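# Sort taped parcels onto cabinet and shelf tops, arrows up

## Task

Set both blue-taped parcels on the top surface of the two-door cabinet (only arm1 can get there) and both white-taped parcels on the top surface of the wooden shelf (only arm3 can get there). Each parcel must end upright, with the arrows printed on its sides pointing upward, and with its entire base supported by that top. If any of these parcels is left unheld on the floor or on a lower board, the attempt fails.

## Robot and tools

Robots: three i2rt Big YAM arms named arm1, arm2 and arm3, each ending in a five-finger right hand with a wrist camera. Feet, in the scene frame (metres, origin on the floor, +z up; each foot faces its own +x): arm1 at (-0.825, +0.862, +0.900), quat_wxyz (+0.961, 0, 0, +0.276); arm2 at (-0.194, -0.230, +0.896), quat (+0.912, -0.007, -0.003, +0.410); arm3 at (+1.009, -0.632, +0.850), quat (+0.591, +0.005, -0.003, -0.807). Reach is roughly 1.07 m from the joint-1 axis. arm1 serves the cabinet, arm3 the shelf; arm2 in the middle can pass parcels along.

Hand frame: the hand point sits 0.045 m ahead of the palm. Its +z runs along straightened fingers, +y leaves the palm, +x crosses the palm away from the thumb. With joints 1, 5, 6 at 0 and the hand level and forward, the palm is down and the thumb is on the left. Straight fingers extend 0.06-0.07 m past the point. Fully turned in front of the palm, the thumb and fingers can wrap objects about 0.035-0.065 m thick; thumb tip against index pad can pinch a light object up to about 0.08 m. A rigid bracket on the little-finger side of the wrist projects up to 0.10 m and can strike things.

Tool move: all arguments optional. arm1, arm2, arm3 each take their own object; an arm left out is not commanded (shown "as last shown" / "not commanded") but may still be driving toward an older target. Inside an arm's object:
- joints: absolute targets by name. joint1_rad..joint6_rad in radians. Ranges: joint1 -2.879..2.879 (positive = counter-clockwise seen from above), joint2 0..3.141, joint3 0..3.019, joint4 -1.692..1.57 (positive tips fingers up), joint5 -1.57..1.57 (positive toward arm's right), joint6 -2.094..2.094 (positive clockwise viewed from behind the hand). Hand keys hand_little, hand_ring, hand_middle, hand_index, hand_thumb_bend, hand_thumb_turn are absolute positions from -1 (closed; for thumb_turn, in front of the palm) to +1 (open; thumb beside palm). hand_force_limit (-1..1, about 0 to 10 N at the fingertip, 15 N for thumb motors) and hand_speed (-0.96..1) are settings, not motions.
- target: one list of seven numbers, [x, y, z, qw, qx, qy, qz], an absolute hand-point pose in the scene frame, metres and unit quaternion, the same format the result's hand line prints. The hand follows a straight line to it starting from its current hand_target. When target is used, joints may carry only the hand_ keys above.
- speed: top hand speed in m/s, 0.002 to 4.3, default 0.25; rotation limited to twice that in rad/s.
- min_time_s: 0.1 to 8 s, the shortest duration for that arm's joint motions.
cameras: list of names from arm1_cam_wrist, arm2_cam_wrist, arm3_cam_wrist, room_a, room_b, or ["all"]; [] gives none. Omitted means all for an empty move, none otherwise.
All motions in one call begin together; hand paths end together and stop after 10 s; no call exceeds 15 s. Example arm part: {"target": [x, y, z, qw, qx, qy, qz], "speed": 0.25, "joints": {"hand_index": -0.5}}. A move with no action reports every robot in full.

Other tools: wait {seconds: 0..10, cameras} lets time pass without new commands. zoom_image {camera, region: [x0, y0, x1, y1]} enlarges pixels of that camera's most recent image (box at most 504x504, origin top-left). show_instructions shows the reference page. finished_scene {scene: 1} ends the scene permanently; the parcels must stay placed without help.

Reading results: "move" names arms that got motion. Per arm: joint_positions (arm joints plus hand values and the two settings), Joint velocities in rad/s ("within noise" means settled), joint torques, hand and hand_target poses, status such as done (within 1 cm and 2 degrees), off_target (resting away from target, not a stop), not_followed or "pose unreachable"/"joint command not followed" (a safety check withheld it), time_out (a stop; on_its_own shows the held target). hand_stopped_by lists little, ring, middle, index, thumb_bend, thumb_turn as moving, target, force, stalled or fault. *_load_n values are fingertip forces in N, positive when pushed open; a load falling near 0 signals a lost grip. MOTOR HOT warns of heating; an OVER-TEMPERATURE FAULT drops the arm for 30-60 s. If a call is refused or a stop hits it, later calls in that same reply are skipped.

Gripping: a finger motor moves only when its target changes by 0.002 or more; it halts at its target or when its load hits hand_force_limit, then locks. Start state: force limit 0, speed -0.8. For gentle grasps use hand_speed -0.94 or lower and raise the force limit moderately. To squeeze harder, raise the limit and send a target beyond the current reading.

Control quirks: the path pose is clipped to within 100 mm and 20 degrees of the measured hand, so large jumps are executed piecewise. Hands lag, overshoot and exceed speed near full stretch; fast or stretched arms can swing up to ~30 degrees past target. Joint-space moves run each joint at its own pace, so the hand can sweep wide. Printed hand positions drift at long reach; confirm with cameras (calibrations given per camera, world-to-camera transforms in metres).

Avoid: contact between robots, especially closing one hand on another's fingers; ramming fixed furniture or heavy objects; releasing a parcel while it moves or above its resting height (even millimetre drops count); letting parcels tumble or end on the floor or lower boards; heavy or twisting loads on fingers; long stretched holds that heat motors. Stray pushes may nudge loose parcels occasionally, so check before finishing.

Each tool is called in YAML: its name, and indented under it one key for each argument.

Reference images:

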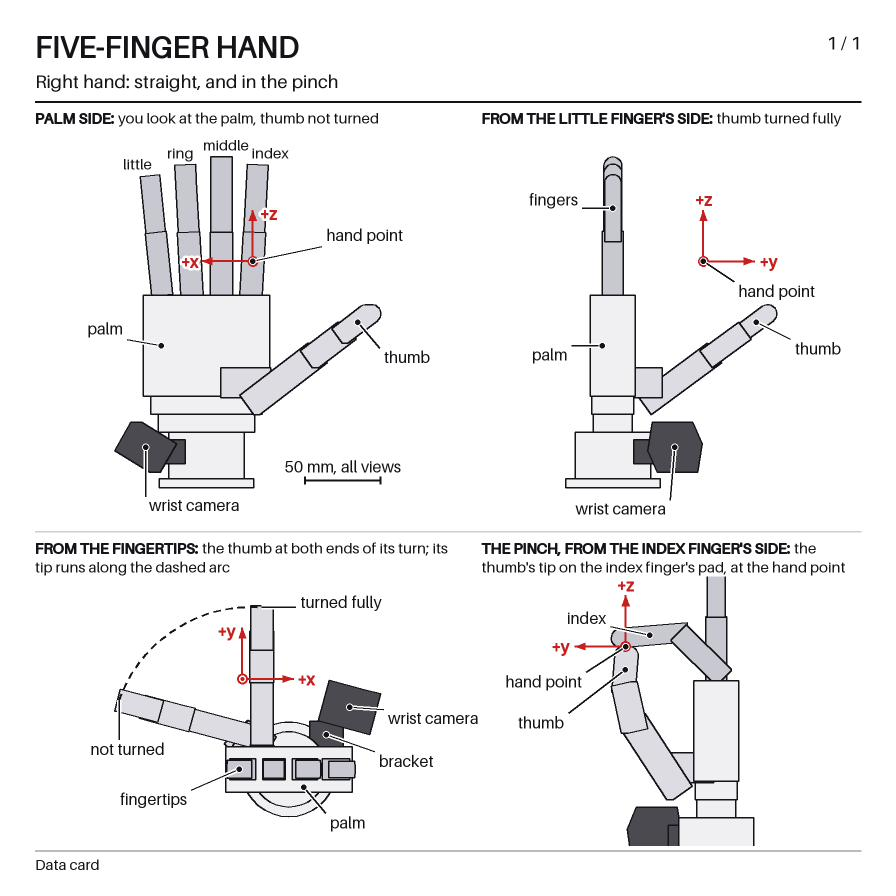

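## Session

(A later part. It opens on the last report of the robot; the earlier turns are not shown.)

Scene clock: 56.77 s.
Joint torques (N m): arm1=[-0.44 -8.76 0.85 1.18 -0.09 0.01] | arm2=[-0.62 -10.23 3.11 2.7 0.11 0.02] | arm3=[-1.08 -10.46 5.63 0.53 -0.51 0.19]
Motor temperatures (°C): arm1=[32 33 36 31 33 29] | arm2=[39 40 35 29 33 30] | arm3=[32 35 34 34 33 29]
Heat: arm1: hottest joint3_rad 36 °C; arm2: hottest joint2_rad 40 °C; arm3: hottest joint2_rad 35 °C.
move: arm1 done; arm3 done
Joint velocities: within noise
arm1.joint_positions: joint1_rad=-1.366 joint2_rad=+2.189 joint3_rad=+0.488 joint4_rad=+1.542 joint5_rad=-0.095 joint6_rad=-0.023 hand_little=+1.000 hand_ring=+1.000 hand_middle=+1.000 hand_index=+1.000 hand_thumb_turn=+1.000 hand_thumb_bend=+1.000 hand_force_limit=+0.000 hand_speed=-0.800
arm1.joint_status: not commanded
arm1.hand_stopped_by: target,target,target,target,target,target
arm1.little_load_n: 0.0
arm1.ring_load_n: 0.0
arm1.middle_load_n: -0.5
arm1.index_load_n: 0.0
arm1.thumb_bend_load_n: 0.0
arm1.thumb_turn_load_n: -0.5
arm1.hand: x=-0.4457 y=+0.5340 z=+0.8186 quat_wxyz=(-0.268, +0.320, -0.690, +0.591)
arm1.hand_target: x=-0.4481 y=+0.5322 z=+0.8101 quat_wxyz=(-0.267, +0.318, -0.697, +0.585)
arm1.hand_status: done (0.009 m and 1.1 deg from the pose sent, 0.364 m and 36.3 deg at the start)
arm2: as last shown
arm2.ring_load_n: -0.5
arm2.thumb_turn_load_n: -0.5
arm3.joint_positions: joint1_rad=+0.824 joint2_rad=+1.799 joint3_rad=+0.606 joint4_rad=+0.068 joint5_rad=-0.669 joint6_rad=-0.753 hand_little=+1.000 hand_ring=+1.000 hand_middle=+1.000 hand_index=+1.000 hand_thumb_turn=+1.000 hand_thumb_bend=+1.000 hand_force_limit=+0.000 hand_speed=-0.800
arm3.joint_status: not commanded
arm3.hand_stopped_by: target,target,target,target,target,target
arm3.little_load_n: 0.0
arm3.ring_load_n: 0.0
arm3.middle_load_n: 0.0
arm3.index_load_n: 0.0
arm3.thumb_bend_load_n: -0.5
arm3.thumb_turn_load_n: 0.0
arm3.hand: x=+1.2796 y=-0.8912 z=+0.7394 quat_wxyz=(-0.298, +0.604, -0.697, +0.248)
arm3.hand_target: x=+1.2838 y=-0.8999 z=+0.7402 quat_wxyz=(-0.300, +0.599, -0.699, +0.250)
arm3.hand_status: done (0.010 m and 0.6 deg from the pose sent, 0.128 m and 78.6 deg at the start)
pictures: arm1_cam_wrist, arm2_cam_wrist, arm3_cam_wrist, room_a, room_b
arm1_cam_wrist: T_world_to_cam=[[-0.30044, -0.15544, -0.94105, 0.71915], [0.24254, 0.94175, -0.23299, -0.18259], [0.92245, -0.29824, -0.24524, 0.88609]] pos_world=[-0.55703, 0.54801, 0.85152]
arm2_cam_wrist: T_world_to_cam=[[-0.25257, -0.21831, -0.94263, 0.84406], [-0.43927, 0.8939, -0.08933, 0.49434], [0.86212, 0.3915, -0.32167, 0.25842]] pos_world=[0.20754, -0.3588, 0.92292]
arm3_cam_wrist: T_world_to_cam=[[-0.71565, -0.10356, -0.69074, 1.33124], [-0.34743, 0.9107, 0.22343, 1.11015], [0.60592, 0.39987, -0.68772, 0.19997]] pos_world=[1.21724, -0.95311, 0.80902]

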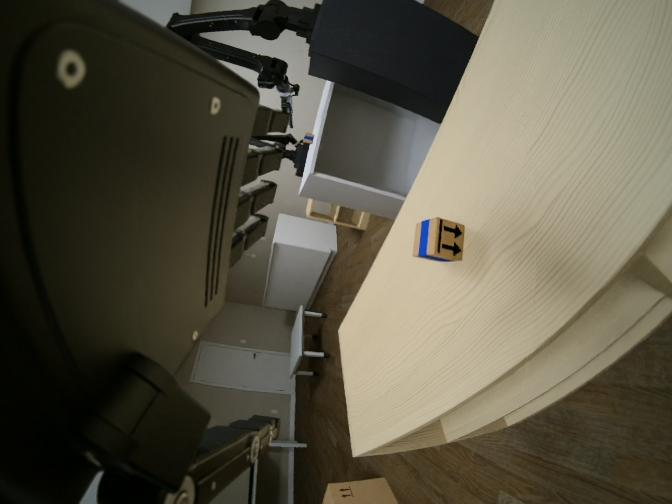

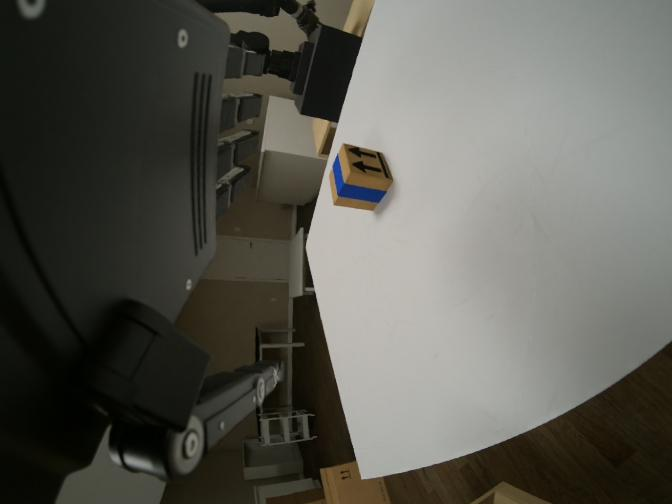

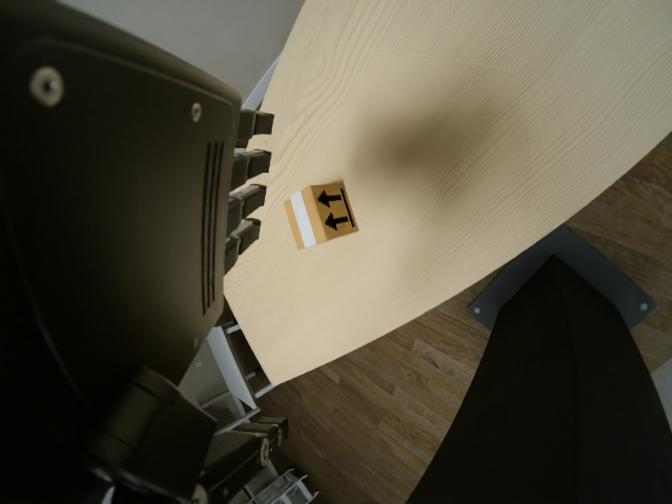

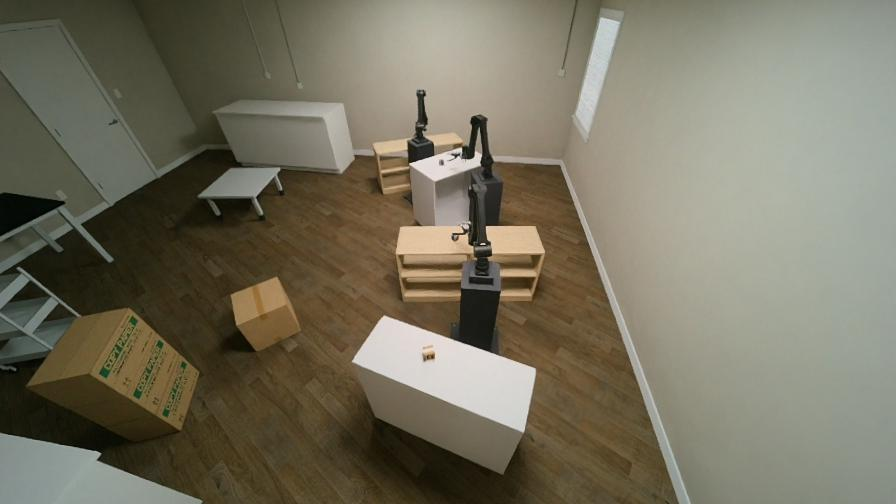

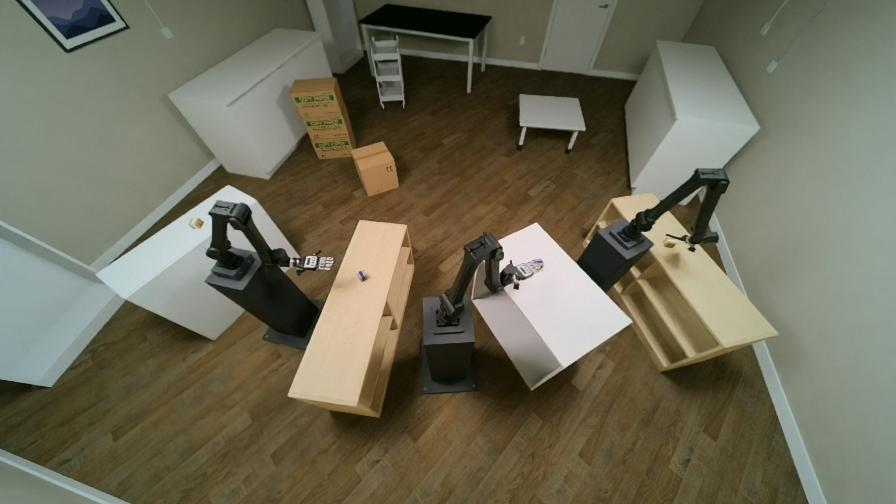

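move:
  arm1: {"target": [-0.345, 0.422, 0.81, -0.3281, 0.5682, -0.6537, 0.3774], "speed": 0.2, "joints": {"hand_thumb_turn": -1, "hand_speed": 0.0}}
  arm2: {"target": [0.412, -0.324, 0.95, -0.2462, 0.4265, -0.7537, 0.4352], "speed": 0.2, "joints": {"hand_thumb_turn": -1, "hand_speed": 0.0}}
  cameras: ["arm1_cam_wrist", "arm2_cam_wrist", "room_b"]

Scene clock: 74.30 s.
Joint torques (N m): arm1=[-0.44 -13.27 7.8 0.79 -0.39 -0.17] | arm2=[0.85 -14.33 11.43 1.28 0.33 0.05] | arm3=[-0.79 -10.4 5.39 0.54 -0.5 0.15]
Motor temperatures (°C): arm1=[32 33 36 31 33 29] | arm2=[38 40 35 29 33 30] | arm3=[32 35 33 34 33 29]
Heat: arm1: hottest joint3_rad 36 °C; arm2: hottest joint2_rad 40 °C; arm3: hottest joint2_rad 35 °C.
move: arm1 off_target; arm2 off_target
Joint velocities: within noise
arm1.joint_positions: joint1_rad=-1.477 joint2_rad=+2.103 joint3_rad=+1.169 joint4_rad=+0.263 joint5_rad=-0.658 joint6_rad=-0.452 hand_little=+1.000 hand_ring=+1.000 hand_middle=+1.000 hand_index=+1.000 hand_thumb_turn=-1.000 hand_thumb_bend=+1.000 hand_force_limit=+0.000 hand_speed=+0.000
arm1.joint_status: all done
arm1.hand_stopped_by: target,target,target,target,target,target
arm1.little_load_n: 0.0
arm1.ring_load_n: 0.0
arm1.middle_load_n: 0.0
arm1.index_load_n: 0.0
arm1.thumb_bend_load_n: 0.0
arm1.thumb_turn_load_n: -0.5
arm1.hand: x=-0.3442 y=+0.4289 z=+0.8213 quat_wxyz=(-0.330, +0.567, -0.652, +0.381)
arm1.hand_target: x=-0.3453 y=+0.4223 z=+0.8102 quat_wxyz=(-0.328, +0.568, -0.654, +0.378)
arm1.hand_status: off_target (0.013 m and 0.6 deg from the pose sent, 0.151 m and 38.6 deg at the start)
arm2.joint_positions: joint1_rad=-0.962 joint2_rad=+1.698 joint3_rad=+0.898 joint4_rad=+0.175 joint5_rad=+0.364 joint6_rad=+0.226 hand_little=+1.000 hand_ring=+1.000 hand_middle=+1.000 hand_index=+1.000 hand_thumb_turn=-1.000 hand_thumb_bend=+1.000 hand_force_limit=+0.000 hand_speed=+0.000
arm2.joint_status: all done
arm2.hand_stopped_by: target,target,target,target,target,target
arm2.little_load_n: 0.0
arm2.ring_load_n: 0.0
arm2.middle_load_n: 0.0
arm2.index_load_n: 0.0
arm2.thumb_bend_load_n: 0.0
arm2.thumb_turn_load_n: 0.0
arm2.hand: x=+0.3910 y=-0.3271 z=+0.9266 quat_wxyz=(-0.228, +0.436, -0.759, +0.425)
arm2.hand_target: x=+0.4108 y=-0.3237 z=+0.9506 quat_wxyz=(-0.247, +0.427, -0.754, +0.435)
arm2.hand_status: off_target (0.032 m and 2.7 deg from the pose sent, 0.116 m and 28.7 deg at the start)
arm3: as last shown
arm3.joint_positions: joint1_rad=+0.824 joint2_rad=+1.799 joint3_rad=+0.606 joint4_rad=+0.068 joint5_rad=-0.669 joint6_rad=-0.752 hand_little=+1.000 hand_ring=+1.000 hand_middle=+1.000 hand_index=+1.000 hand_thumb_turn=+1.000 hand_thumb_bend=+1.000 hand_force_limit=+0.000 hand_speed=-0.800
arm3.thumb_bend_load_n: 0.0
arm3.thumb_turn_load_n: -0.5
arm3.hand: x=+1.2796 y=-0.8912 z=+0.7394 quat_wxyz=(-0.298, +0.603, -0.697, +0.248)
arm1_cam_wrist: T_world_to_cam=[[-0.48577, -0.24151, -0.84006, 0.62605], [-0.35454, 0.9329, -0.06319, -0.44886], [0.79895, 0.26714, -0.5388, 0.7178]] pos_world=[-0.4285, 0.37819, 0.88431]
arm2_cam_wrist: T_world_to_cam=[[-0.60643, 0.05032, -0.79354, 0.98506], [-0.07617, 0.98973, 0.12097, 0.23241], [0.79148, 0.13381, -0.59637, 0.40274]] pos_world=[0.29632, -0.33348, 0.99376]

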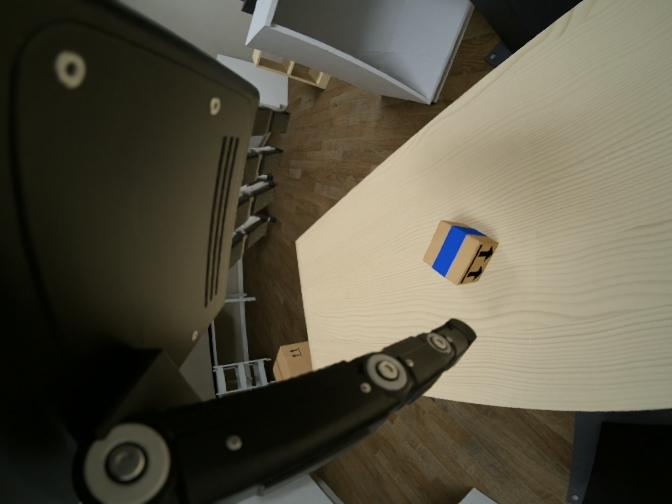

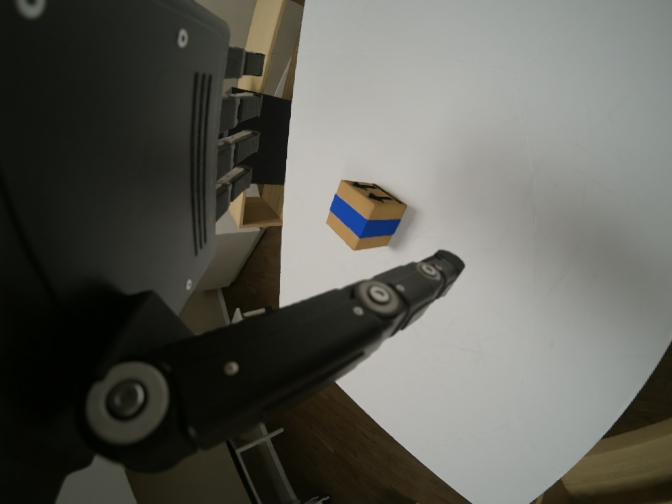

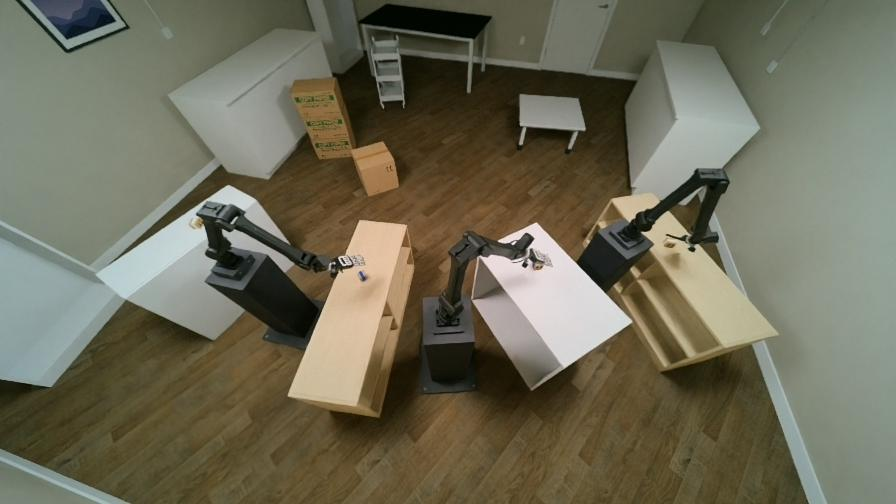

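zoom_image:
  camera: "arm1_cam_wrist"
  region: [410, 205, 510, 305]

zoom_image:
  camera: "arm2_cam_wrist"
  region: [315, 165, 415, 265]

Scaled by 5.040 from the camera's image (finer frame: 960x720).

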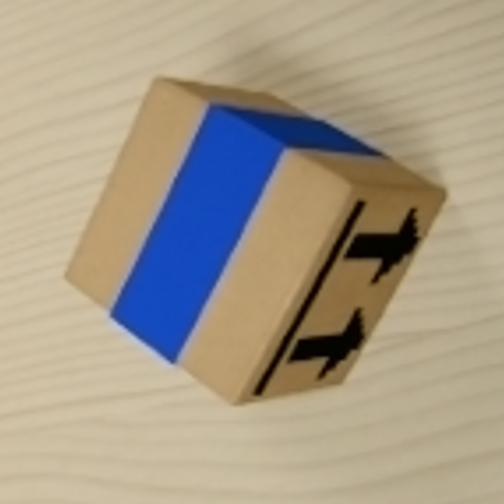

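Scaled by 5.040 from the camera's image (finer frame: 960x720).

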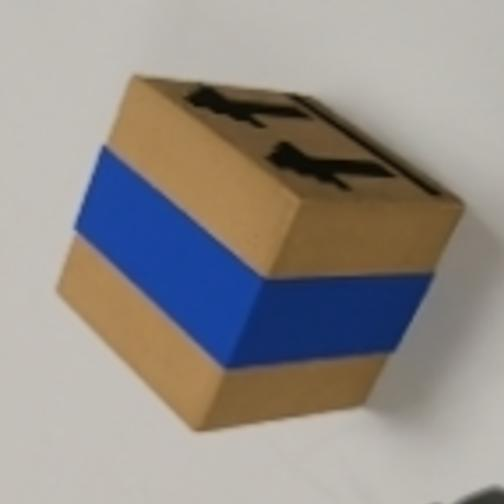

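move:
  arm1: {"target": [-0.301, 0.408, 0.72, -0.3314, 0.5739, -0.6486, 0.3745], "speed": 0.15, "joints": {"hand_index": 0.55, "hand_middle": 0.55, "hand_thumb_bend": 0.75}}
  arm2: {"target": [0.480, -0.330, 0.947, -0.2363, 0.4093, -0.7632, 0.4407], "speed": 0.15, "joints": {"hand_index": 0.55, "hand_middle": 0.55, "hand_thumb_bend": 0.75}}
  cameras: ["arm1_cam_wrist", "arm2_cam_wrist"]

Scene clock: 84.17 s.
Joint torques (N m): arm1=[0.21 -15.56 7.54 1.54 -0.23 0.01] | arm2=[1.2 -15.38 12.59 1.09 0.34 0.04] | arm3=[-0.5 -10.4 5.67 0.58 -0.49 0.18]
Motor temperatures (°C): arm1=[32 33 36 31 33 29] | arm2=[38 40 36 29 33 30] | arm3=[32 35 32 34 33 29]
Heat: arm1: hottest joint3_rad 36 °C; arm2: hottest joint2_rad 40 °C; arm3: hottest joint2_rad 35 °C.
move: arm1 off_target; arm2 off_target
Joint velocities: within noise
arm1.joint_positions: joint1_rad=-1.445 joint2_rad=+2.364 joint3_rad=+1.345 joint4_rad=+0.328 joint5_rad=-0.643 joint6_rad=-0.453 hand_little=+1.000 hand_ring=+1.000 hand_middle=+0.550 hand_index=+0.550 hand_thumb_turn=-1.000 hand_thumb_bend=+0.750 hand_force_limit=+0.000 hand_speed=+0.000
arm1.joint_status: all done
arm1.hand_stopped_by: target,target,target,target,target,target
arm1.little_load_n: 0.0
arm1.ring_load_n: 0.0
arm1.middle_load_n: 0.0
arm1.index_load_n: 0.0
arm1.thumb_bend_load_n: 0.0
arm1.thumb_turn_load_n: 0.0
arm1.hand: x=-0.3089 y=+0.4145 z=+0.7243 quat_wxyz=(-0.331, +0.576, -0.651, +0.368)
arm1.hand_target: x=-0.3013 y=+0.4084 z=+0.7201 quat_wxyz=(-0.331, +0.574, -0.649, +0.374)
arm1.hand_status: off_target (0.011 m and 0.8 deg from the pose sent, 0.112 m and 1.2 deg at the start)
arm2.joint_positions: joint1_rad=-0.949 joint2_rad=+1.834 joint3_rad=+1.104 joint4_rad=+0.098 joint5_rad=+0.414 joint6_rad=+0.261 hand_little=+1.000 hand_ring=+1.000 hand_middle=+0.550 hand_index=+0.550 hand_thumb_turn=-1.000 hand_thumb_bend=+0.750 hand_force_limit=+0.000 hand_speed=+0.000
arm2.joint_status: all done
arm2.hand_stopped_by: target,target,target,target,target,target
arm2.little_load_n: 0.0
arm2.ring_load_n: 0.0
arm2.middle_load_n: 0.0
arm2.index_load_n: 0.0
arm2.thumb_bend_load_n: 0.0
arm2.thumb_turn_load_n: 0.0
arm2.hand: x=+0.4571 y=-0.3343 z=+0.9284 quat_wxyz=(-0.220, +0.417, -0.768, +0.433)
arm2.hand_target: x=+0.4786 y=-0.3297 z=+0.9475 quat_wxyz=(-0.237, +0.409, -0.763, +0.441)
arm2.hand_status: off_target (0.030 m and 2.3 deg from the pose sent, 0.091 m and 3.7 deg at the start)
arm3: as last shown
arm1_cam_wrist: T_world_to_cam=[[-0.49758, -0.24344, -0.83256, 0.54993], [-0.37527, 0.92575, -0.04641, -0.44454], [0.78204, 0.28934, -0.552, 0.63637]] pos_world=[-0.39085, 0.36128, 0.78849]
arm2_cam_wrist: T_world_to_cam=[[-0.59803, 0.0757, -0.79789, 1.03563], [-0.03122, 0.99257, 0.11757, 0.22794], [0.80086, 0.09522, -0.59123, 0.33055]] pos_world=[0.36173, -0.33612, 0.99495]

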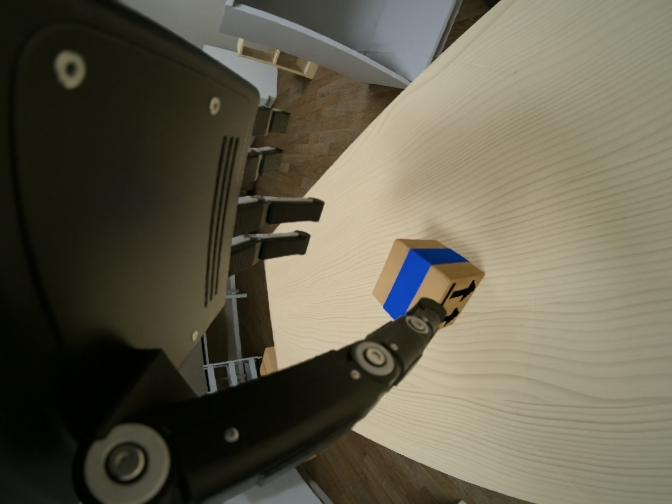

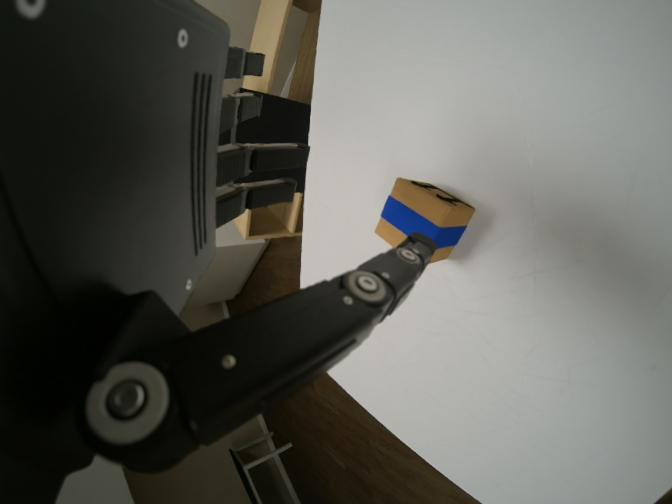

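move:
  arm1: {"target": [-0.2935, 0.4072, 0.657, -0.3314, 0.5739, -0.6486, 0.3745], "speed": 0.1}
  arm2: {"target": [0.484, -0.329, 0.875, -0.25, 0.401, -0.758, 0.449], "speed": 0.1}
  cameras: ["arm1_cam_wrist", "arm2_cam_wrist"]

Scene clock: 88.17 s.
Joint torques (N m): arm1=[0.56 -16.09 6.97 1.54 -0.2 0.05] | arm2=[1.08 -16.62 7.68 2.25 0.34 0.04] | arm3=[-1.03 -9.99 5.52 0.47 -0.49 0.21]
Motor temperatures (°C): arm1=[32 33 36 31 33 29] | arm2=[38 41 36 29 33 30] | arm3=[32 35 32 33 33 29]
Heat: arm1: hottest joint3_rad 36 °C; arm2: hottest joint2_rad 41 °C; arm3: hottest joint2_rad 35 °C.
move: arm1 off_target; arm2 off_target
Joint velocities: within noise
arm1.joint_positions: joint1_rad=-1.441 joint2_rad=+2.510 joint3_rad=+1.428 joint4_rad=+0.400 joint5_rad=-0.637 joint6_rad=-0.450 hand_little=+1.000 hand_ring=+1.000 hand_middle=+0.550 hand_index=+0.550 hand_thumb_turn=-1.000 hand_thumb_bend=+0.750 hand_force_limit=+0.000 hand_speed=+0.000
arm1.joint_status: not commanded
arm1.hand_stopped_by: target,target,target,target,target,target
arm1.little_load_n: 0.0
arm1.ring_load_n: 0.0
arm1.middle_load_n: 0.0
arm1.index_load_n: 0.0
arm1.thumb_bend_load_n: 0.0
arm1.thumb_turn_load_n: 0.0
arm1.hand: x=-0.3015 y=+0.4082 z=+0.6650 quat_wxyz=(-0.329, +0.575, -0.650, +0.372)
arm1.hand_target: x=-0.2939 y=+0.4075 z=+0.6572 quat_wxyz=(-0.331, +0.574, -0.649, +0.374)
arm1.hand_status: off_target (0.011 m and 0.4 deg from the pose sent, 0.070 m and 0.8 deg at the start)
arm2.joint_positions: joint1_rad=-0.946 joint2_rad=+1.982 joint3_rad=+1.104 joint4_rad=+0.295 joint5_rad=+0.417 joint6_rad=+0.264 hand_little=+1.000 hand_ring=+1.000 hand_middle=+0.550 hand_index=+0.550 hand_thumb_turn=-1.000 hand_thumb_bend=+0.750 hand_force_limit=+0.000 hand_speed=+0.000
arm2.joint_status: not commanded
arm2.hand_stopped_by: target,target,target,target,target,target
arm2.little_load_n: -0.5
arm2.ring_load_n: 0.0
arm2.middle_load_n: 0.0
arm2.index_load_n: 0.0
arm2.thumb_bend_load_n: 0.0
arm2.thumb_turn_load_n: 0.0
arm2.hand: x=+0.4764 y=-0.3351 z=+0.8708 quat_wxyz=(-0.239, +0.407, -0.761, +0.445)
arm2.hand_target: x=+0.4838 y=-0.3289 z=+0.8750 quat_wxyz=(-0.250, +0.401, -0.758, +0.449)
arm2.hand_status: off_target (0.011 m and 1.6 deg from the pose sent, 0.060 m and 4.4 deg at the start)
arm3: as last shown
arm3.thumb_turn_load_n: 0.0
arm1_cam_wrist: T_world_to_cam=[[-0.49557, -0.2482, -0.83235, 0.50514], [-0.37255, 0.92641, -0.05444, -0.43278], [0.78461, 0.28311, -0.55157, 0.60267]] pos_world=[-0.38376, 0.35568, 0.72931]
arm2_cam_wrist: T_world_to_cam=[[-0.55714, 0.07313, -0.82719, 1.00649], [-0.03628, 0.99302, 0.11222, 0.24323], [0.82962, 0.09254, -0.5506, 0.23107]] pos_world=[0.37788, -0.33651, 0.93249]

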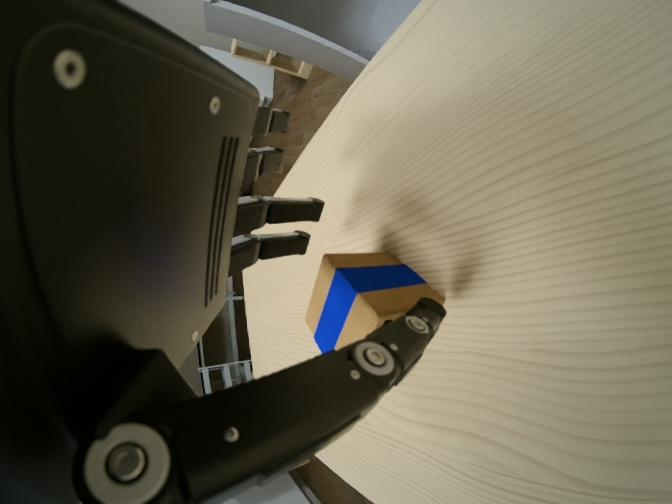

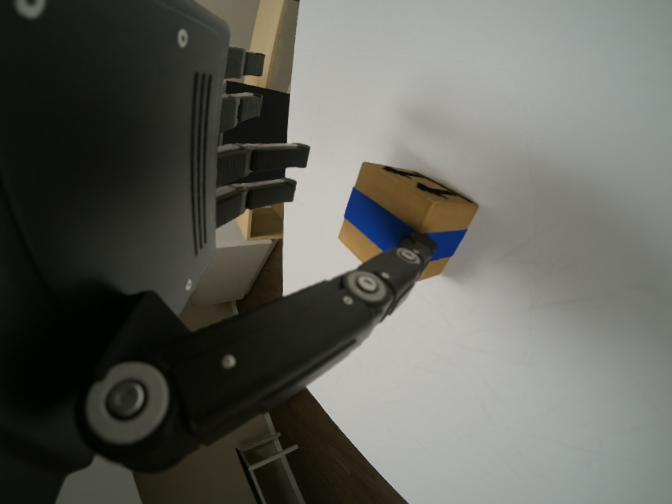

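move:
  arm1: {"target": [-0.2935, 0.4115, 0.6385, -0.3314, 0.5739, -0.6486, 0.3745], "speed": 0.1}
  arm2: {"target": [0.470, -0.327, 0.884, -0.25, 0.401, -0.758, 0.449], "speed": 0.1}
  cameras: ["arm1_cam_wrist", "arm2_cam_wrist"]

Scene clock: 90.47 s.
Joint torques (N m): arm1=[0.62 -15.97 6.75 1.52 -0.2 0.06] | arm2=[0.67 -19.37 6.75 2.32 0.33 0.06] | arm3=[-1.08 -10.46 5.64 0.55 -0.49 0.16]
Motor temperatures (°C): arm1=[32 33 36 31 33 29] | arm2=[38 41 36 29 33 30] | arm3=[32 35 32 33 33 29]
Heat: arm1: hottest joint3_rad 36 °C; arm2: hottest joint2_rad 41 °C; arm3: hottest joint2_rad 35 °C.
move: arm1 off_target; arm2 off_target
Joint velocities: within noise
arm1.joint_positions: joint1_rad=-1.436 joint2_rad=+2.547 joint3_rad=+1.440 joint4_rad=+0.429 joint5_rad=-0.633 joint6_rad=-0.446 hand_little=+1.000 hand_ring=+1.000 hand_middle=+0.550 hand_index=+0.550 hand_thumb_turn=-1.000 hand_thumb_bend=+0.750 hand_force_limit=+0.000 hand_speed=+0.000
arm1.joint_status: not commanded
arm1.hand_stopped_by: target,target,target,target,target,target
arm1.little_load_n: 0.0
arm1.ring_load_n: 0.0
arm1.middle_load_n: 0.0
arm1.index_load_n: 0.0
arm1.thumb_bend_load_n: 0.0
arm1.thumb_turn_load_n: 0.0
arm1.hand: x=-0.3004 y=+0.4118 z=+0.6481 quat_wxyz=(-0.329, +0.576, -0.649, +0.373)
arm1.hand_target: x=-0.2938 y=+0.4119 z=+0.6388 quat_wxyz=(-0.331, +0.574, -0.648, +0.374)
arm1.hand_status: off_target (0.012 m and 0.4 deg from the pose sent, 0.028 m and 0.4 deg at the start)
arm2.joint_positions: joint1_rad=-0.945 joint2_rad=+1.977 joint3_rad=+1.070 joint4_rad=+0.295 joint5_rad=+0.417 joint6_rad=+0.265 hand_little=+1.000 hand_ring=+1.000 hand_middle=+0.550 hand_index=+0.550 hand_thumb_turn=-1.000 hand_thumb_bend=+0.750 hand_force_limit=+0.000 hand_speed=+0.000
arm2.joint_status: not commanded
arm2.hand_stopped_by: target,target,target,target,target,target
arm2.little_load_n: 0.0
arm2.ring_load_n: 0.0
arm2.middle_load_n: 0.0
arm2.index_load_n: 0.0
arm2.thumb_bend_load_n: 0.0
arm2.thumb_turn_load_n: 0.0
arm2.hand: x=+0.4608 y=-0.3332 z=+0.8592 quat_wxyz=(-0.228, +0.412, -0.765, +0.438)
arm2.hand_target: x=+0.4699 y=-0.3270 z=+0.8838 quat_wxyz=(-0.250, +0.401, -0.758, +0.449)
arm2.hand_status: off_target (0.027 m and 3.2 deg from the pose sent, 0.017 m and 1.5 deg at the start)
arm3: as last shown
arm1_cam_wrist: T_world_to_cam=[[-0.49405, -0.24989, -0.83275, 0.49385], [-0.3733, 0.92599, -0.0564, -0.4354], [0.78521, 0.283, -0.55077, 0.59119]] pos_world=[-0.38276, 0.35928, 0.71231]
arm2_cam_wrist: T_world_to_cam=[[-0.58044, 0.07579, -0.81076, 0.9855], [-0.0325, 0.99271, 0.11607, 0.237], [0.81365, 0.09372, -0.57375, 0.26513]] pos_world=[0.36401, -0.33482, 0.92362]

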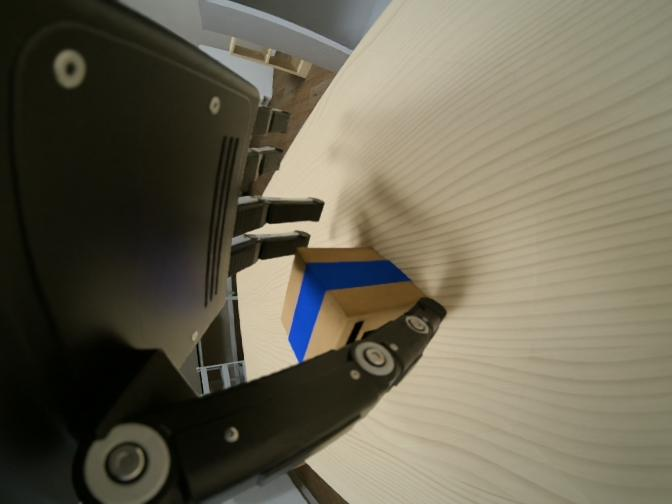

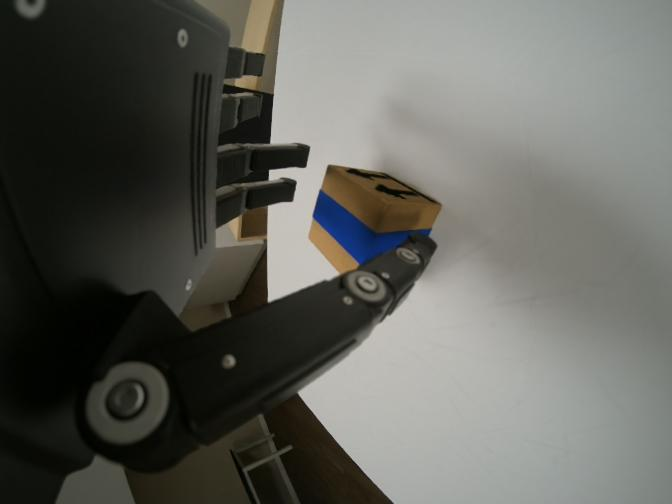

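move:
  arm1: {"joints": {"hand_index": 0.15, "hand_middle": 0.15, "hand_thumb_bend": 0.0, "hand_force_limit": -0.6, "hand_speed": -0.94}}
  arm2: {"target": [0.472, -0.327, 0.865, -0.25, 0.401, -0.758, 0.449], "speed": 0.1}
  cameras: ["arm1_cam_wrist", "arm2_cam_wrist"]

Scene clock: 97.37 s.
Joint torques (N m): arm1=[0.62 -15.97 6.72 1.55 -0.2 0.05] | arm2=[0.79 -15.79 6.95 2.43 0.35 0.06] | arm3=[-0.79 -9.99 5.71 0.5 -0.48 0.17]
Motor temperatures (°C): arm1=[32 33 36 31 32 29] | arm2=[38 41 36 29 33 30] | arm3=[32 35 32 33 33 29]
Heat: arm1: hottest joint3_rad 36 °C; arm2: hottest joint2_rad 41 °C; arm3: hottest joint2_rad 35 °C.
move: arm1 off_target; arm2 done
Joint velocities: within noise
arm1.joint_positions: joint1_rad=-1.436 joint2_rad=+2.547 joint3_rad=+1.440 joint4_rad=+0.429 joint5_rad=-0.633 joint6_rad=-0.446 hand_little=+1.000 hand_ring=+1.000 hand_middle=+0.150 hand_index=+0.190 hand_thumb_turn=-1.000 hand_thumb_bend=+0.563 hand_force_limit=-0.600 hand_speed=-0.940
arm1.joint_status: hand_index off_target (ended at +0.190, target +0.150); hand_thumb_bend off_target (ended at +0.563, target +0.000); the others done
arm1.hand_stopped_by: target,target,target,force,force,target
arm1.little_load_n: 0.0
arm1.ring_load_n: 0.0
arm1.middle_load_n: 0.5
arm1.index_load_n: 3.0
arm1.thumb_bend_load_n: 3.0
arm1.thumb_turn_load_n: 0.0
arm1.hand: x=-0.3005 y=+0.4117 z=+0.6481 quat_wxyz=(-0.329, +0.575, -0.649, +0.373)
arm1.hand_target: x=-0.2938 y=+0.4119 z=+0.6388 quat_wxyz=(-0.331, +0.574, -0.648, +0.374)
arm1.hand_status: not commanded
arm2.joint_positions: joint1_rad=-0.944 joint2_rad=+1.977 joint3_rad=+1.070 joint4_rad=+0.335 joint5_rad=+0.418 joint6_rad=+0.266 hand_little=+1.000 hand_ring=+1.000 hand_middle=+0.550 hand_index=+0.550 hand_thumb_turn=-1.000 hand_thumb_bend=+0.750 hand_force_limit=+0.000 hand_speed=+0.000
arm2.joint_status: not commanded
arm2.hand_stopped_by: target,target,target,target,target,target
arm2.little_load_n: 0.0
arm2.ring_load_n: 0.0
arm2.middle_load_n: 0.0
arm2.index_load_n: 0.0
arm2.thumb_bend_load_n: 0.0
arm2.thumb_turn_load_n: 0.0
arm2.hand: x=+0.4684 y=-0.3335 z=+0.8672 quat_wxyz=(-0.243, +0.404, -0.760, +0.448)
arm2.hand_target: x=+0.4719 y=-0.3271 z=+0.8651 quat_wxyz=(-0.250, +0.401, -0.758, +0.449)
arm2.hand_status: done (0.008 m and 0.9 deg from the pose sent, 0.014 m and 3.2 deg at the start)
arm3: as last shown
arm1_cam_wrist: T_world_to_cam=[[-0.49432, -0.2498, -0.83261, 0.49357], [-0.37294, 0.92614, -0.05645, -0.43532], [0.78522, 0.2826, -0.55097, 0.59156]] pos_world=[-0.38286, 0.35928, 0.71231]
arm2_cam_wrist: T_world_to_cam=[[-0.54763, 0.07228, -0.83359, 0.99968], [-0.03736, 0.99316, 0.11066, 0.24376], [0.83589, 0.09175, -0.54118, 0.22418]] pos_world=[0.36917, -0.33491, 0.92767]

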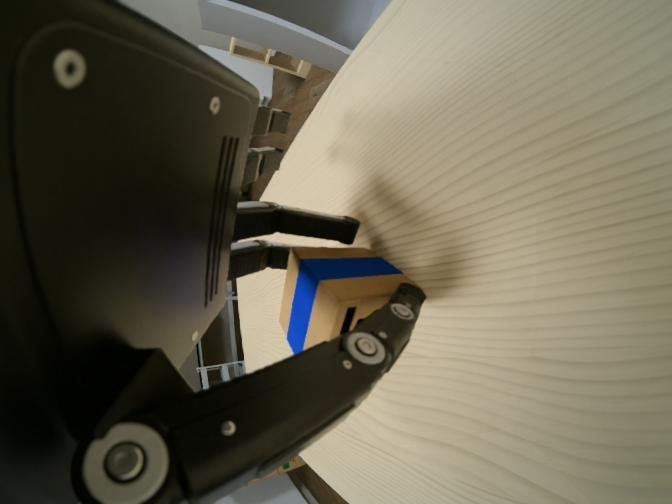

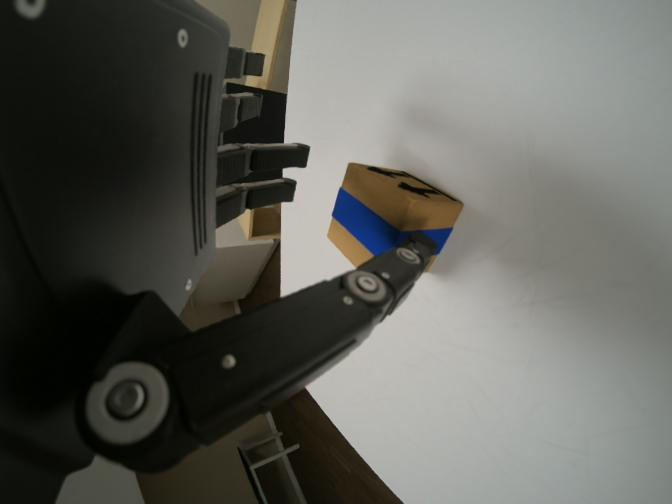

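move:
  arm1: {"joints": {"hand_index": 0.1, "hand_thumb_bend": -0.05, "hand_force_limit": -0.4}}
  arm2: {"target": [0.466, -0.327, 0.848, -0.245, 0.403, -0.758, 0.447], "speed": 0.1}
  cameras: ["arm1_cam_wrist", "arm2_cam_wrist"]

Scene clock: 100.13 s.
Joint torques (N m): arm1=[0.5 -15.97 6.76 1.55 -0.2 0.06] | arm2=[0.67 -16.09 6.34 2.37 0.35 0.04] | arm3=[-1.08 -10.23 5.68 0.58 -0.48 0.18]
Motor temperatures (°C): arm1=[32 33 36 31 32 29] | arm2=[38 41 36 29 33 30] | arm3=[32 35 32 33 33 29]
Heat: arm1: hottest joint3_rad 36 °C; arm2: hottest joint2_rad 41 °C; arm3: hottest joint2_rad 35 °C.
move: arm1 off_target; arm2 done
Joint velocities: within noise
arm1.joint_positions: joint1_rad=-1.436 joint2_rad=+2.547 joint3_rad=+1.440 joint4_rad=+0.429 joint5_rad=-0.633 joint6_rad=-0.446 hand_little=+1.000 hand_ring=+1.000 hand_middle=+0.150 hand_index=+0.190 hand_thumb_turn=-1.000 hand_thumb_bend=+0.551 hand_force_limit=-0.400 hand_speed=-0.940
arm1.joint_status: hand_index off_target (ended at +0.190, target +0.100); hand_thumb_bend off_target (ended at +0.551, target -0.050); the others done
arm1.hand_stopped_by: target,target,target,force,force,target
arm1.little_load_n: 0.0
arm1.ring_load_n: 0.0
arm1.middle_load_n: 0.0
arm1.index_load_n: 4.5
arm1.thumb_bend_load_n: 4.5
arm1.thumb_turn_load_n: -0.5
arm1.hand: x=-0.3005 y=+0.4117 z=+0.6481 quat_wxyz=(-0.329, +0.575, -0.649, +0.373)
arm1.hand_target: x=-0.2938 y=+0.4119 z=+0.6388 quat_wxyz=(-0.331, +0.574, -0.648, +0.374)
arm1.hand_status: not commanded
arm2.joint_positions: joint1_rad=-0.944 joint2_rad=+2.005 joint3_rad=+1.058 joint4_rad=+0.366 joint5_rad=+0.420 joint6_rad=+0.266 hand_little=+1.000 hand_ring=+1.000 hand_middle=+0.550 hand_index=+0.550 hand_thumb_turn=-1.000 hand_thumb_bend=+0.750 hand_force_limit=+0.000 hand_speed=+0.000
arm2.joint_status: not commanded
arm2.hand_stopped_by: target,target,target,target,target,target
arm2.little_load_n: 0.0
arm2.ring_load_n: 0.0
arm2.middle_load_n: 0.0
arm2.index_load_n: 0.0
arm2.thumb_bend_load_n: 0.0
arm2.thumb_turn_load_n: 0.0
arm2.hand: x=+0.4637 y=-0.3336 z=+0.8501 quat_wxyz=(-0.239, +0.405, -0.761, +0.446)
arm2.hand_target: x=+0.4658 y=-0.3271 z=+0.8480 quat_wxyz=(-0.245, +0.404, -0.759, +0.448)
arm2.hand_status: done (0.007 m and 0.8 deg from the pose sent, 0.020 m and 0.3 deg at the start)
arm3: as last shown
arm1_cam_wrist: T_world_to_cam=[[-0.49432, -0.2498, -0.83261, 0.49357], [-0.37294, 0.92614, -0.05645, -0.43532], [0.78522, 0.2826, -0.55097, 0.59156]] pos_world=[-0.38286, 0.35928, 0.71231]
arm2_cam_wrist: T_world_to_cam=[[-0.55509, 0.07312, -0.82857, 0.98239], [-0.03431, 0.99327, 0.11064, 0.24422], [0.83108, 0.08985, -0.54884, 0.22707]] pos_world=[0.36498, -0.33481, 0.91158]

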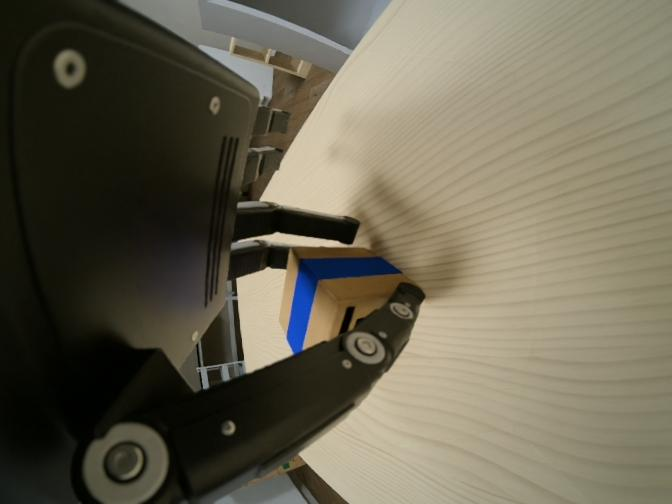

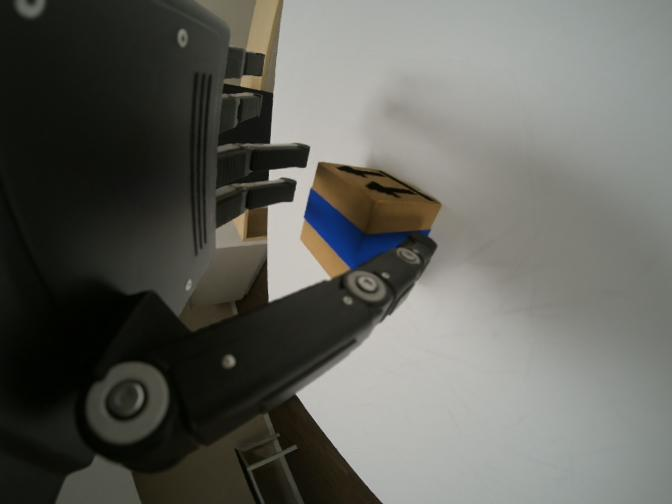

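move:
  arm1: {"target": [-0.2938, 0.4119, 0.70, -0.3314, 0.5739, -0.6486, 0.3745], "speed": 0.08}
  arm2: {"target": [0.4649, -0.327, 0.838, -0.245, 0.403, -0.758, 0.447], "speed": 0.1}
  cameras: ["arm1_cam_wrist", "arm2_cam_wrist"]

zoom_image:
  camera: "arm2_cam_wrist"
  region: [220, 130, 460, 310]

Scene clock: 103.47 s.
Joint torques (N m): arm1=[0.67 -18.08 4.85 0.81 -0.24 0.04] | arm2=[1.14 -15.97 6 2.35 0.34 0.02] | arm3=[-0.91 -10.05 5.53 0.4 -0.52 0.19]
Motor temperatures (°C): arm1=[32 33 36 31 32 29] | arm2=[38 41 36 29 33 30] | arm3=[32 35 32 33 33 29]
Heat: arm1: hottest joint3_rad 36 °C; arm2: hottest joint2_rad 41 °C; arm3: hottest joint2_rad 35 °C.
move: arm1 done; arm2 done
Joint velocities: within noise
arm1.joint_positions: joint1_rad=-1.436 joint2_rad=+2.439 joint3_rad=+1.401 joint4_rad=+0.378 joint5_rad=-0.632 joint6_rad=-0.446 hand_little=+1.000 hand_ring=+1.000 hand_middle=+0.150 hand_index=+0.190 hand_thumb_turn=-1.000 hand_thumb_bend=+0.551 hand_force_limit=-0.400 hand_speed=-0.940
arm1.joint_status: not commanded
arm1.hand_stopped_by: target,target,target,force,force,target
arm1.little_load_n: 0.0
arm1.ring_load_n: 0.0
arm1.middle_load_n: 0.0
arm1.index_load_n: 4.5
arm1.thumb_bend_load_n: 4.0
arm1.thumb_turn_load_n: -0.5
arm1.hand: x=-0.2956 y=+0.4055 z=+0.7001 quat_wxyz=(-0.328, +0.575, -0.645, +0.381)
arm1.hand_target: x=-0.2938 y=+0.4119 z=+0.7000 quat_wxyz=(-0.331, +0.574, -0.649, +0.374)
arm1.hand_status: done (0.007 m and 0.9 deg from the pose sent, 0.052 m and 0.4 deg at the start)
arm2.joint_positions: joint1_rad=-0.944 joint2_rad=+2.022 joint3_rad=+1.058 joint4_rad=+0.390 joint5_rad=+0.420 joint6_rad=+0.266 hand_little=+1.000 hand_ring=+1.000 hand_middle=+0.550 hand_index=+0.550 hand_thumb_turn=-1.000 hand_thumb_bend=+0.750 hand_force_limit=+0.000 hand_speed=+0.000
arm2.joint_status: not commanded
arm2.hand_stopped_by: target,target,target,target,target,target
arm2.little_load_n: 0.0
arm2.ring_load_n: 0.0
arm2.middle_load_n: 0.0
arm2.index_load_n: 0.0
arm2.thumb_bend_load_n: 0.0
arm2.thumb_turn_load_n: 0.0
arm2.hand: x=+0.4652 y=-0.3338 z=+0.8442 quat_wxyz=(-0.242, +0.404, -0.760, +0.448)
arm2.hand_target: x=+0.4647 y=-0.3272 z=+0.8381 quat_wxyz=(-0.245, +0.404, -0.759, +0.448)
arm2.hand_status: done (0.009 m and 0.4 deg from the pose sent, 0.014 m and 0.8 deg at the start)
arm3: as last shown
arm3.thumb_turn_load_n: -0.5
arm1_cam_wrist: T_world_to_cam=[[-0.48545, -0.2613, -0.8343, 0.54622], [-0.37149, 0.92551, -0.07371, -0.41206], [0.79141, 0.27415, -0.54636, 0.6201]] pos_world=[-0.37867, 0.3541, 0.76413]
arm2_cam_wrist: T_world_to_cam=[[-0.5488, 0.07246, -0.83281, 0.9787], [-0.03526, 0.99334, 0.10966, 0.24646], [0.83521, 0.08955, -0.54259, 0.21531]] pos_world=[0.36597, -0.33501, 0.90487]

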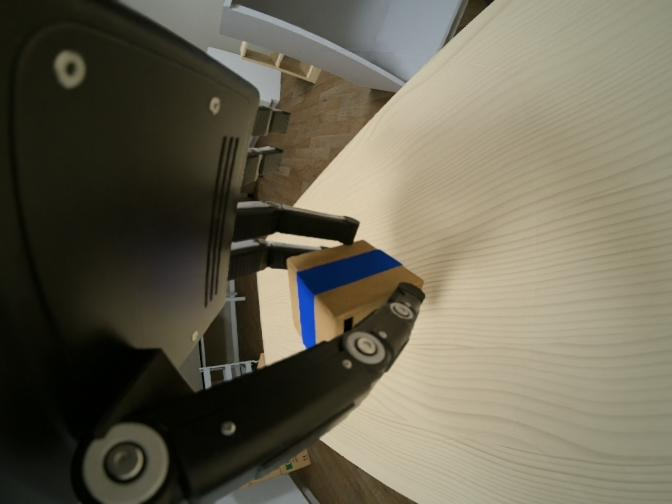

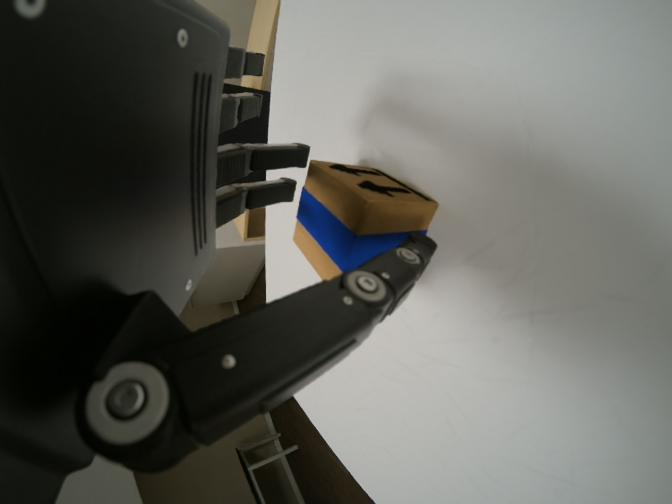

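Scaled by 2.100 from the camera's image (finer frame: 960x720).

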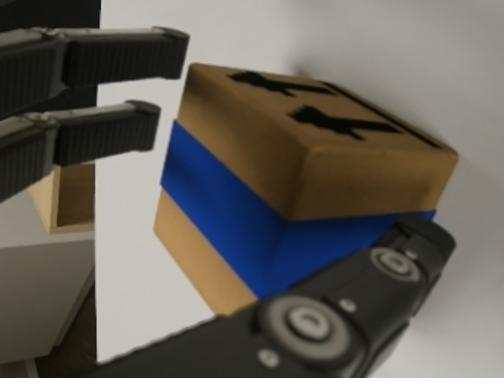

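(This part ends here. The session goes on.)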